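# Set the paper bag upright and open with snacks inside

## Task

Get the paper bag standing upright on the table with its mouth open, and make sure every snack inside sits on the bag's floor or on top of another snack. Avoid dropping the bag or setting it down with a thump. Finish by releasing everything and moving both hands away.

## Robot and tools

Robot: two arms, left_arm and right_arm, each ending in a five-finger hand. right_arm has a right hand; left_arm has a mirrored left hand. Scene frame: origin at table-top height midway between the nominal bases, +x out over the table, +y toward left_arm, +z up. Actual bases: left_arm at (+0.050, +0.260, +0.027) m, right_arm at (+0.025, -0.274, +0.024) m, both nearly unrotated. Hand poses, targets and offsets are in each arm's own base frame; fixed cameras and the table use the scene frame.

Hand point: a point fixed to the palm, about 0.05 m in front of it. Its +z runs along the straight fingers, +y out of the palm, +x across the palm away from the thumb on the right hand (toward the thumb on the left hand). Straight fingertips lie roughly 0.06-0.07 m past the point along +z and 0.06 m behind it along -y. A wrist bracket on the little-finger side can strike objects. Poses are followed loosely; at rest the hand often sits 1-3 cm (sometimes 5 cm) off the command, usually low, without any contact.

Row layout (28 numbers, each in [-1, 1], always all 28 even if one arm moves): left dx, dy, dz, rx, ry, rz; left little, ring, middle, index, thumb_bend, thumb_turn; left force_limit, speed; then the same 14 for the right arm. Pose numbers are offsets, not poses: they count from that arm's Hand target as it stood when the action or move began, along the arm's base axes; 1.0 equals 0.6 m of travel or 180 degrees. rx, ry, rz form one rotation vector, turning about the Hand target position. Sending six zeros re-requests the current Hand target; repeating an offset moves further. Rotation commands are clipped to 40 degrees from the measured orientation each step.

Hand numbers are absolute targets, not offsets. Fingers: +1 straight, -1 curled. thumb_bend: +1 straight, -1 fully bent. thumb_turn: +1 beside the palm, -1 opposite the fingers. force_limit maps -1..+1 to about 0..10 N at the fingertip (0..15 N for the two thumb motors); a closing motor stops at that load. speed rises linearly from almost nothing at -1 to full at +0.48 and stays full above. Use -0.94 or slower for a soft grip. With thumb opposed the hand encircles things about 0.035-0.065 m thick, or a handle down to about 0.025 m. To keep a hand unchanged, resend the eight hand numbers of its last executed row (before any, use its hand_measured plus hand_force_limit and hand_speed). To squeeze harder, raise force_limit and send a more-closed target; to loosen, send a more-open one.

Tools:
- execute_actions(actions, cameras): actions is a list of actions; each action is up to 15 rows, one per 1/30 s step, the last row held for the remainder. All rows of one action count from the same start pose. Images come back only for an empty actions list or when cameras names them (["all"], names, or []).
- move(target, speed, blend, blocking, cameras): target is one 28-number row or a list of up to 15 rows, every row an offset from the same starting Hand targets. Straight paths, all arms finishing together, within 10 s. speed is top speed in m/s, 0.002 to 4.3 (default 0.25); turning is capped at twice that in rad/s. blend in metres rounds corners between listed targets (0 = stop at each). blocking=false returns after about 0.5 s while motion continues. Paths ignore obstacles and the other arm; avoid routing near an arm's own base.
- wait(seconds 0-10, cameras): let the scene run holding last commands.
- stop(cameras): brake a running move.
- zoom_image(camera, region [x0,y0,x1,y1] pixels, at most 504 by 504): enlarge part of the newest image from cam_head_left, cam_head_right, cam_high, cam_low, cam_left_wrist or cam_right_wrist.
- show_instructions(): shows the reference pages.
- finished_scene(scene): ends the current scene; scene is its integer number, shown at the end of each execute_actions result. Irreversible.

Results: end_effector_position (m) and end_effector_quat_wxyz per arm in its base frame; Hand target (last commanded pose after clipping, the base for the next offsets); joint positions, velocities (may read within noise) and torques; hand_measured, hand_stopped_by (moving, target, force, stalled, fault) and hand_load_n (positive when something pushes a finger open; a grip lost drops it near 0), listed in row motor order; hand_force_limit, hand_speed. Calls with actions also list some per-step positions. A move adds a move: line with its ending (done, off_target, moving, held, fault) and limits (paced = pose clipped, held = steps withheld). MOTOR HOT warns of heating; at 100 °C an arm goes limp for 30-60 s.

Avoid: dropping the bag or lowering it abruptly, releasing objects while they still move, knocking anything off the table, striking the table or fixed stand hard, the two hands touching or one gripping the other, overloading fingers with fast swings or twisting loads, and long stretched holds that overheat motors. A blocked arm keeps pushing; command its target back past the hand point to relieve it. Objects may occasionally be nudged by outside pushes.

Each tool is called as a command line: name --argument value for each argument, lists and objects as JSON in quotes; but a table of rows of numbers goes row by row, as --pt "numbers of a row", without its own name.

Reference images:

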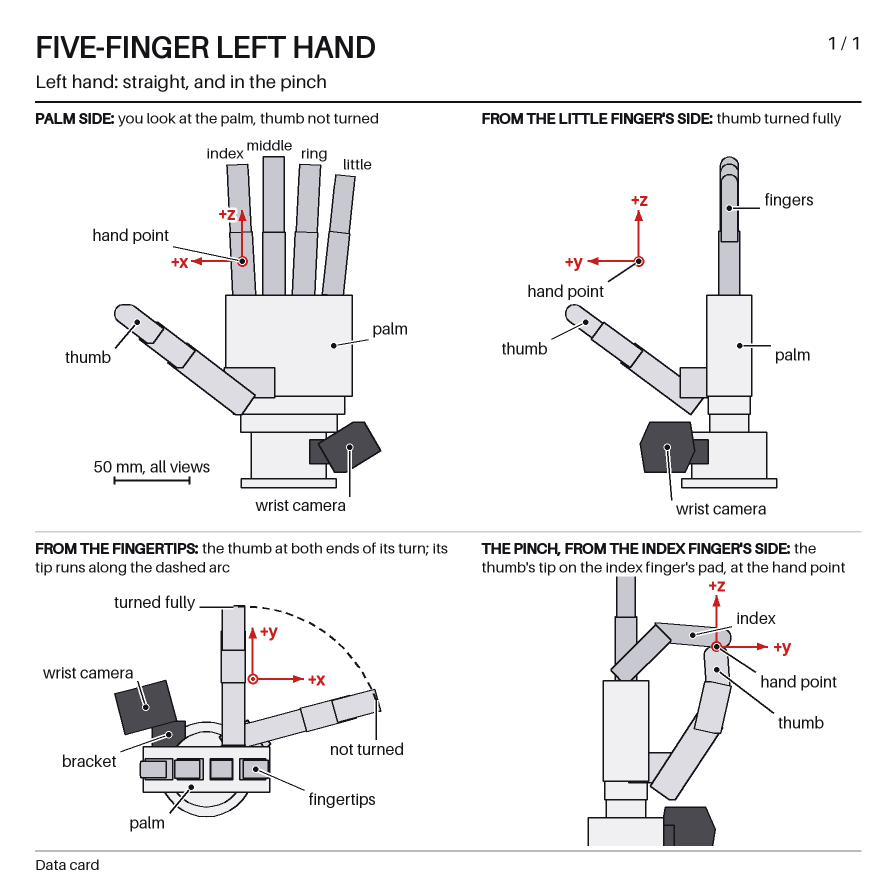

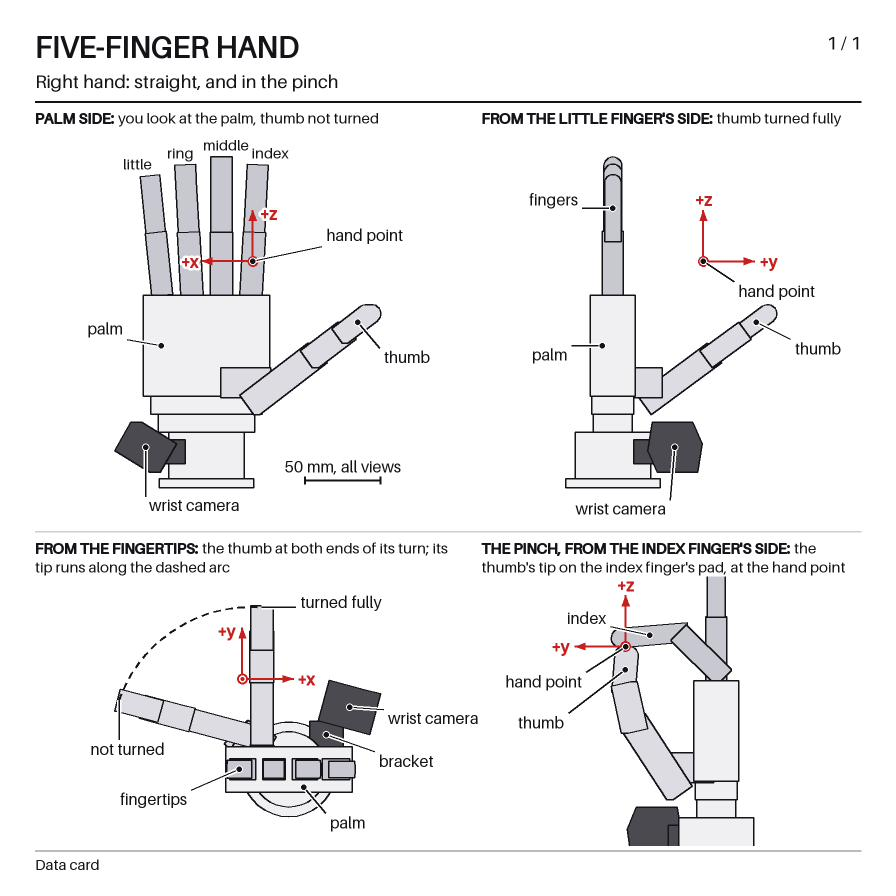

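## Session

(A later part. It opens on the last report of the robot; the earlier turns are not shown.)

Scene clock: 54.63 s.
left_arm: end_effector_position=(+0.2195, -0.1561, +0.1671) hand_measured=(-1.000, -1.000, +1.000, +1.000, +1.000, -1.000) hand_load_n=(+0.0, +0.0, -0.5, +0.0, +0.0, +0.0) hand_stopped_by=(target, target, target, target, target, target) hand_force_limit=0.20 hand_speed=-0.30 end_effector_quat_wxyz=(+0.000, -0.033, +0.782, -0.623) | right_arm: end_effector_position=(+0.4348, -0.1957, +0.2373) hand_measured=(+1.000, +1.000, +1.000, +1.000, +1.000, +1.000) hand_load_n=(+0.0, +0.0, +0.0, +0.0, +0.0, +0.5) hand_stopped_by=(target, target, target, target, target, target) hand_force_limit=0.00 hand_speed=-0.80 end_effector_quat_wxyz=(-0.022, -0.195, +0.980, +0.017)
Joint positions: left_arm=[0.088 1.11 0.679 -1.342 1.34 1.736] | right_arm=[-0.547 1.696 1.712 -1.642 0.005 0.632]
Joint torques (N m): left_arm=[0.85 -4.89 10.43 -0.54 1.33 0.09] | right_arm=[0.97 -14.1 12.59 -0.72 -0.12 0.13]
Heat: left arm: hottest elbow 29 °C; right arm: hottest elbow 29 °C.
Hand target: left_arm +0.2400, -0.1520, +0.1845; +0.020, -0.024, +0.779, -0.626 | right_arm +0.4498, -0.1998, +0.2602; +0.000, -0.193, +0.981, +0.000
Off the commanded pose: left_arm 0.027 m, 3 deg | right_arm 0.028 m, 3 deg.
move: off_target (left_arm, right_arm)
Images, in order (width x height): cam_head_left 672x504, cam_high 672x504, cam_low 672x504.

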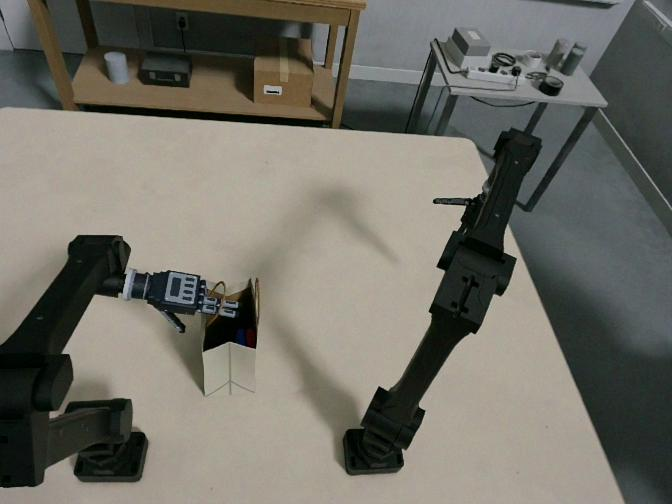

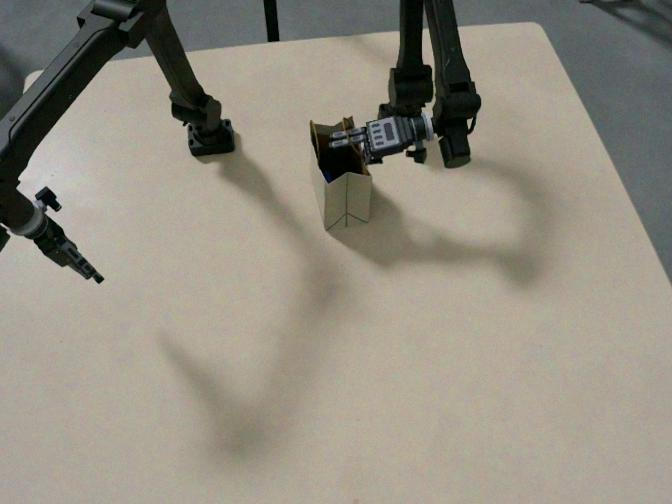

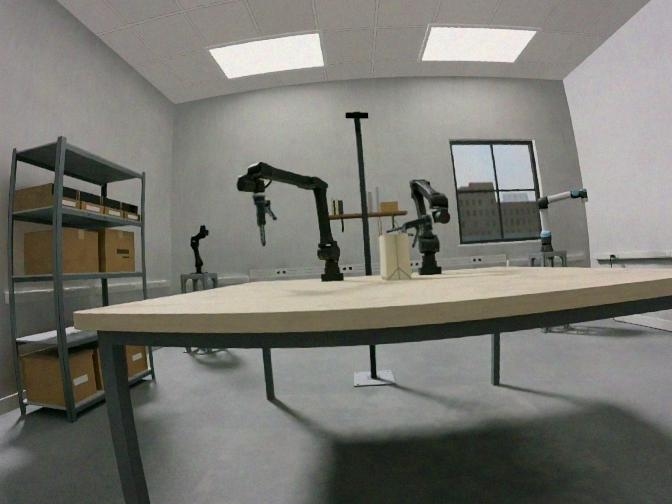

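move --target '[-0.0167,0.055,0.0367,0.2056,0.009,0,-1,-1,1,1,1,-1,0.2,-0.3,0,0,0,0,0,0,1,1,1,1,1,1,0,-0.8]' --speed 0.1 --cameras '["cam_head_left","cam_low","cam_high"]'

zoom_image --camera "cam_high" --region '[280, 90, 440, 250]'

zoom_image --camera "cam_low" --region '[320, 200, 440, 300]'

Scene clock: 59.57 s.
left_arm: end_effector_position=(+0.2168, -0.1121, +0.1783) hand_measured=(-1.000, -1.000, +1.000, +1.000, +1.000, -1.000) hand_load_n=(+0.0, +0.0, +0.0, -0.5, +0.0, +0.0) hand_stopped_by=(target, target, target, target, target, target) hand_force_limit=0.20 hand_speed=-0.30 end_effector_quat_wxyz=(-0.013, -0.042, +0.939, -0.342) | right_arm: end_effector_position=(+0.4348, -0.1957, +0.2373) hand_measured=(+1.000, +1.000, +1.000, +1.000, +1.000, +1.000) hand_load_n=(+0.0, +0.0, +0.0, +0.0, +0.0, +0.0) hand_stopped_by=(target, target, target, target, target, target) hand_force_limit=0.00 hand_speed=-0.80 end_effector_quat_wxyz=(-0.022, -0.195, +0.980, +0.017)
Joint positions: left_arm=[-0.12 0.978 0.86 -1.346 0.692 1.323] | right_arm=[-0.547 1.696 1.712 -1.642 0.005 0.632]
Joint torques (N m): left_arm=[-1.55 -7 11.97 -0.05 0.48 -0.13] | right_arm=[0.44 -14.27 12.55 -0.54 -0.14 0.13]
Heat: left arm: hottest elbow 29 °C; right arm: hottest elbow 29 °C.
Hand target: left_arm +0.2300, -0.1190, +0.2065; +0.016, -0.025, +0.938, -0.346 | right_arm +0.4498, -0.1998, +0.2602; +0.000, -0.193, +0.981, +0.000
Off the commanded pose: left_arm 0.032 m, 4 deg | right_arm 0.028 m, 3 deg.
move: off_target (left_arm, right_arm)
Images, in order (width x height): cam_head_left 672x504, cam_high 672x504, cam_low 672x504.

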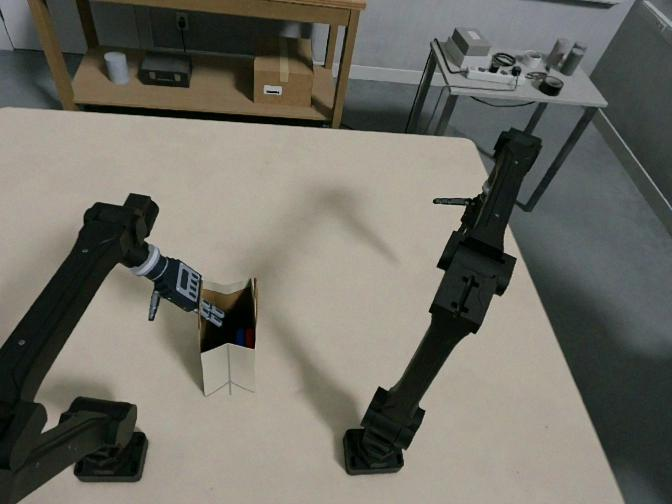

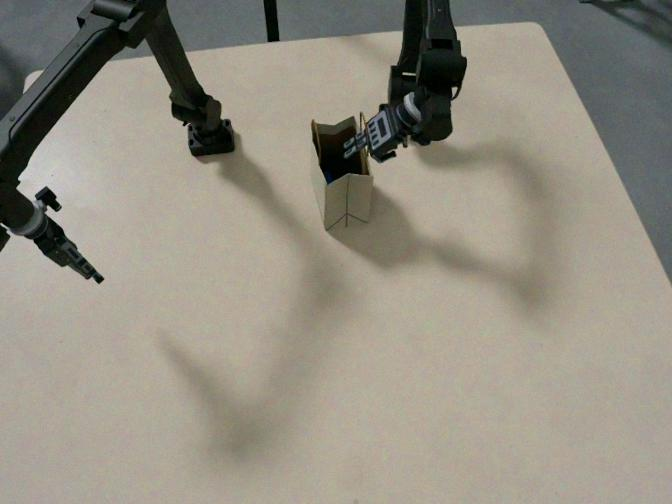

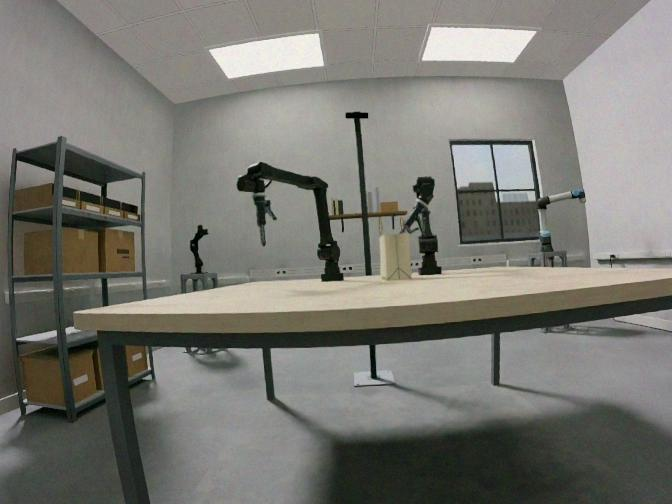

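Scaled by 3.150 from the camera's 672x504 image, which has a finer 960x720 frame.

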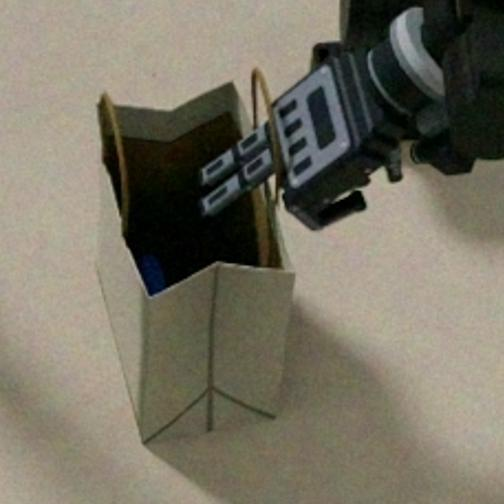

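Scaled by 4.200 from the camera's 672x504 image, which has a finer 960x720 frame.

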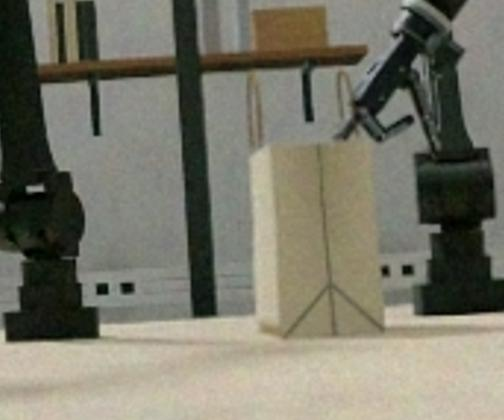

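move --target '[-0.005,0.13,0.16,0,0,0,-1,-1,1,1,1,-1,0.2,-0.3,0,0,0,0,0,0,1,1,1,1,1,1,0,-0.8]' --speed 0.12 --cameras '["cam_head_left","cam_low","cam_high"]'

zoom_image --camera "cam_high" --region '[280, 90, 440, 250]'

zoom_image --camera "cam_head_left" --region '[120, 230, 300, 410]'

Scene clock: 61.83 s.
left_arm: end_effector_position=(+0.2176, -0.0480, +0.2772) hand_measured=(-1.000, -1.000, +1.000, +1.000, +1.000, -1.000) hand_load_n=(+0.0, +0.0, +0.0, +0.0, +0.0, +0.0) hand_stopped_by=(target, target, target, target, target, target) hand_force_limit=0.20 hand_speed=-0.30 end_effector_quat_wxyz=(+0.033, -0.057, +0.945, -0.321) | right_arm: end_effector_position=(+0.4348, -0.1957, +0.2373) hand_measured=(+1.000, +1.000, +1.000, +1.000, +1.000, +1.000) hand_load_n=(+0.0, +0.0, +0.0, +0.0, -0.5, +0.0) hand_stopped_by=(target, target, target, target, target, target) hand_force_limit=0.00 hand_speed=-0.80 end_effector_quat_wxyz=(-0.022, -0.195, +0.980, +0.017)
Joint positions: left_arm=[0.111 0.948 1.118 -1.701 0.656 1.549] | right_arm=[-0.547 1.696 1.712 -1.642 0.005 0.632]
Joint torques (N m): left_arm=[0.73 -5.83 11.67 -0.17 0.45 0.09] | right_arm=[0.15 -14.21 12.68 -0.51 -0.08 0.07]
Heat: left arm: hottest elbow 29 °C; right arm: hottest elbow 30 °C.
Hand target: left_arm +0.2270, -0.0410, +0.3025; +0.016, -0.025, +0.938, -0.346 | right_arm +0.4498, -0.1998, +0.2602; +0.000, -0.193, +0.981, +0.000
Off the commanded pose: left_arm 0.028 m, 5 deg | right_arm 0.028 m, 3 deg.
joint sent to its limit (left arm) — joint 4 (wrist pitch), lower limit. The joint targets are off in position and orientation.
move: off_target (left_arm, right_arm)
Images, in order (width x height): cam_head_left 672x504, cam_high 672x504, cam_low 672x504.

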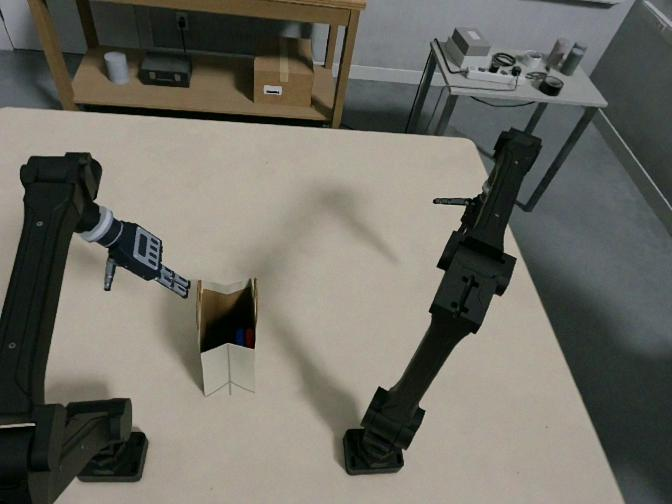

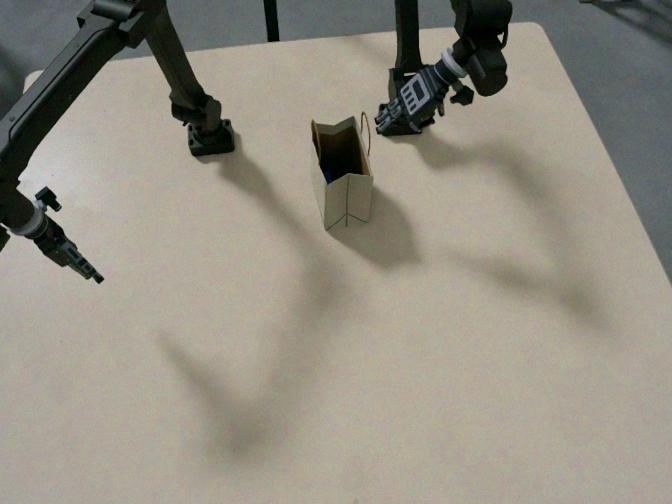

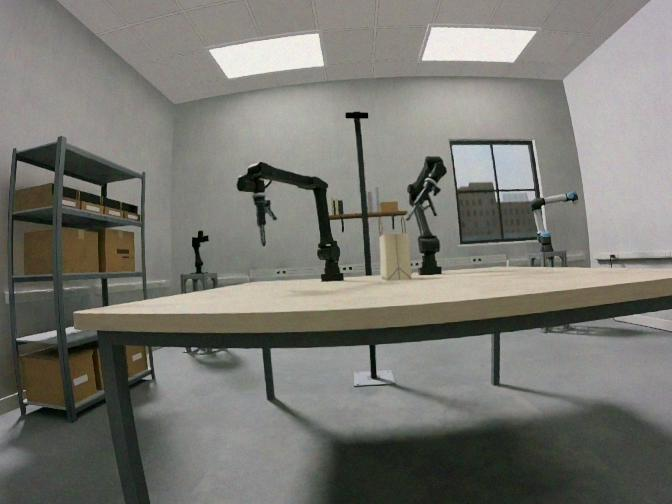

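Scaled by 3.150 from the camera's 672x504 image, which has a finer 960x720 frame.

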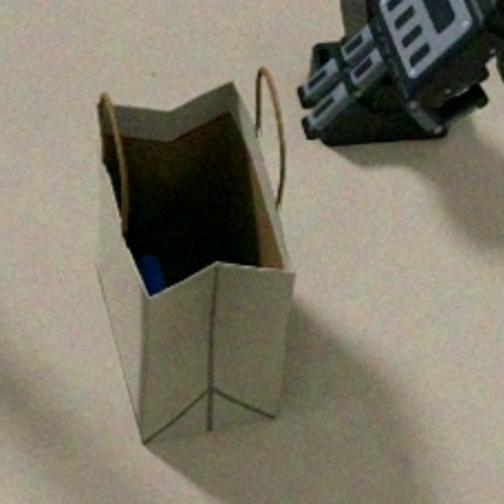

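Scaled by 2.800 from the camera's 672x504 image, which has a finer 960x720 frame.

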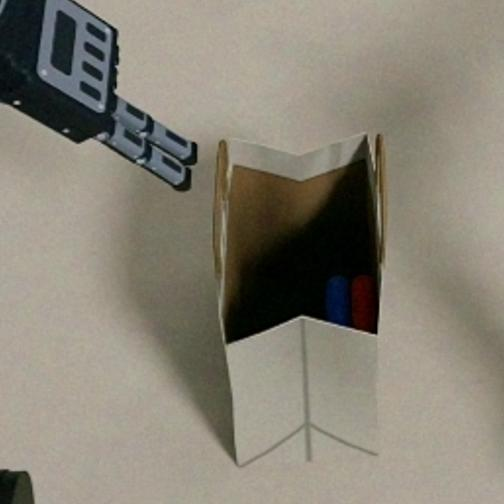

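move --target '[0.1,0.25,0.05,0,0,0.15,-1,-1,1,1,1,-1,0.2,-0.3,0,0,0,0,0,0,1,1,1,1,1,1,0,-0.8]' --speed 0.2 --cameras '["cam_head_left","cam_low","cam_high"]'

Scene clock: 63.87 s.
left_arm: end_effector_position=(+0.2771, +0.1010, +0.3105) hand_measured=(-1.000, -1.000, +1.000, +1.000, +1.000, -1.000) hand_load_n=(+0.0, +0.0, -0.5, +0.0, +0.0, +0.0) hand_stopped_by=(target, target, target, target, target, target) hand_force_limit=0.20 hand_speed=-0.30 end_effector_quat_wxyz=(+0.125, -0.269, +0.905, -0.304) | right_arm: end_effector_position=(+0.4348, -0.1957, +0.2373) hand_measured=(+1.000, +1.000, +1.000, +1.000, +1.000, +1.000) hand_load_n=(+0.0, +0.0, +0.0, +0.0, +0.0, +0.0) hand_stopped_by=(target, target, target, target, target, target) hand_force_limit=0.00 hand_speed=-0.80 end_effector_quat_wxyz=(-0.022, -0.195, +0.980, +0.017)
Joint positions: left_arm=[0.601 1.139 1.331 -1.701 0.667 1.572] | right_arm=[-0.547 1.696 1.712 -1.642 0.005 0.632]
Joint torques (N m): left_arm=[0.56 -7.06 11.84 -0.12 0.95 -0.07] | right_arm=[0.26 -14.74 12.75 -0.51 -0.17 0.1]
Heat: left arm: hottest elbow 30 °C; right arm: hottest elbow 30 °C.
Hand target: left_arm +0.2870, +0.1090, +0.3325; +0.097, -0.243, +0.906, -0.333 | right_arm +0.4498, -0.1998, +0.2602; +0.000, -0.193, +0.981, +0.000
Off the commanded pose: left_arm 0.025 m, 6 deg | right_arm 0.028 m, 3 deg.
joint sent to its limit (left arm) — joint 4 (wrist pitch), lower limit. The joint targets are off in position and orientation.
move: off_target (left_arm, right_arm)
Images, in order (width x height): cam_head_left 672x504, cam_high 672x504, cam_low 672x504.

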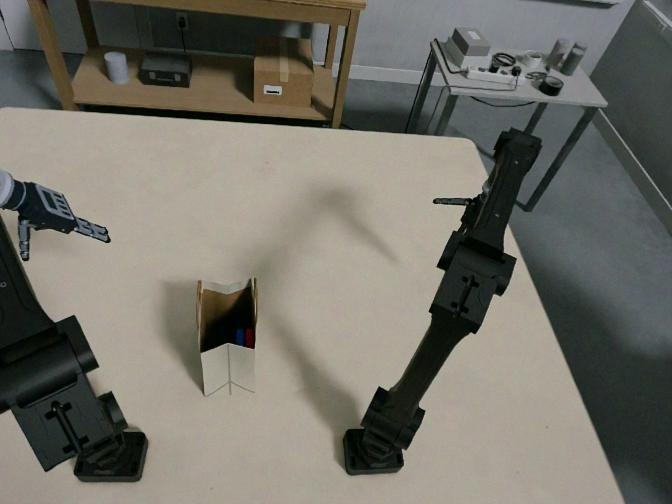

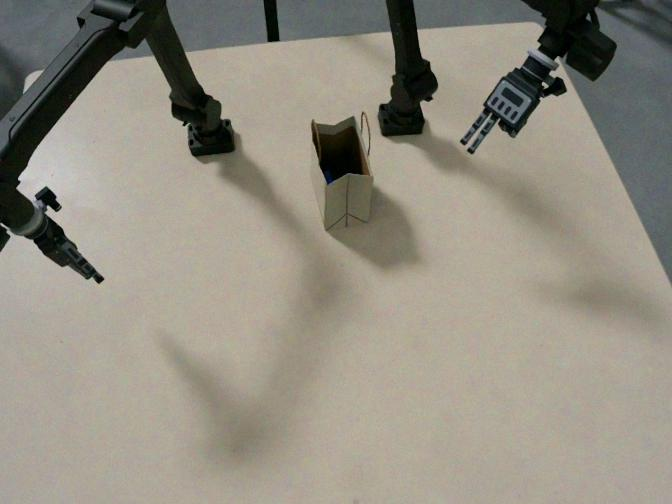

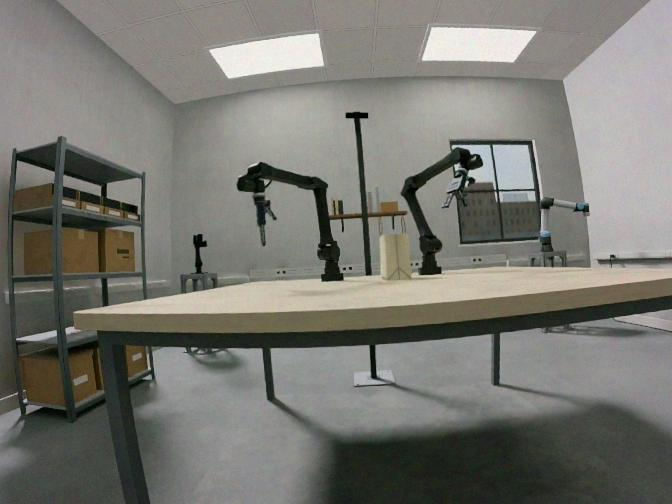

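finished_scene --scene 3

The scene is finished: the task was done.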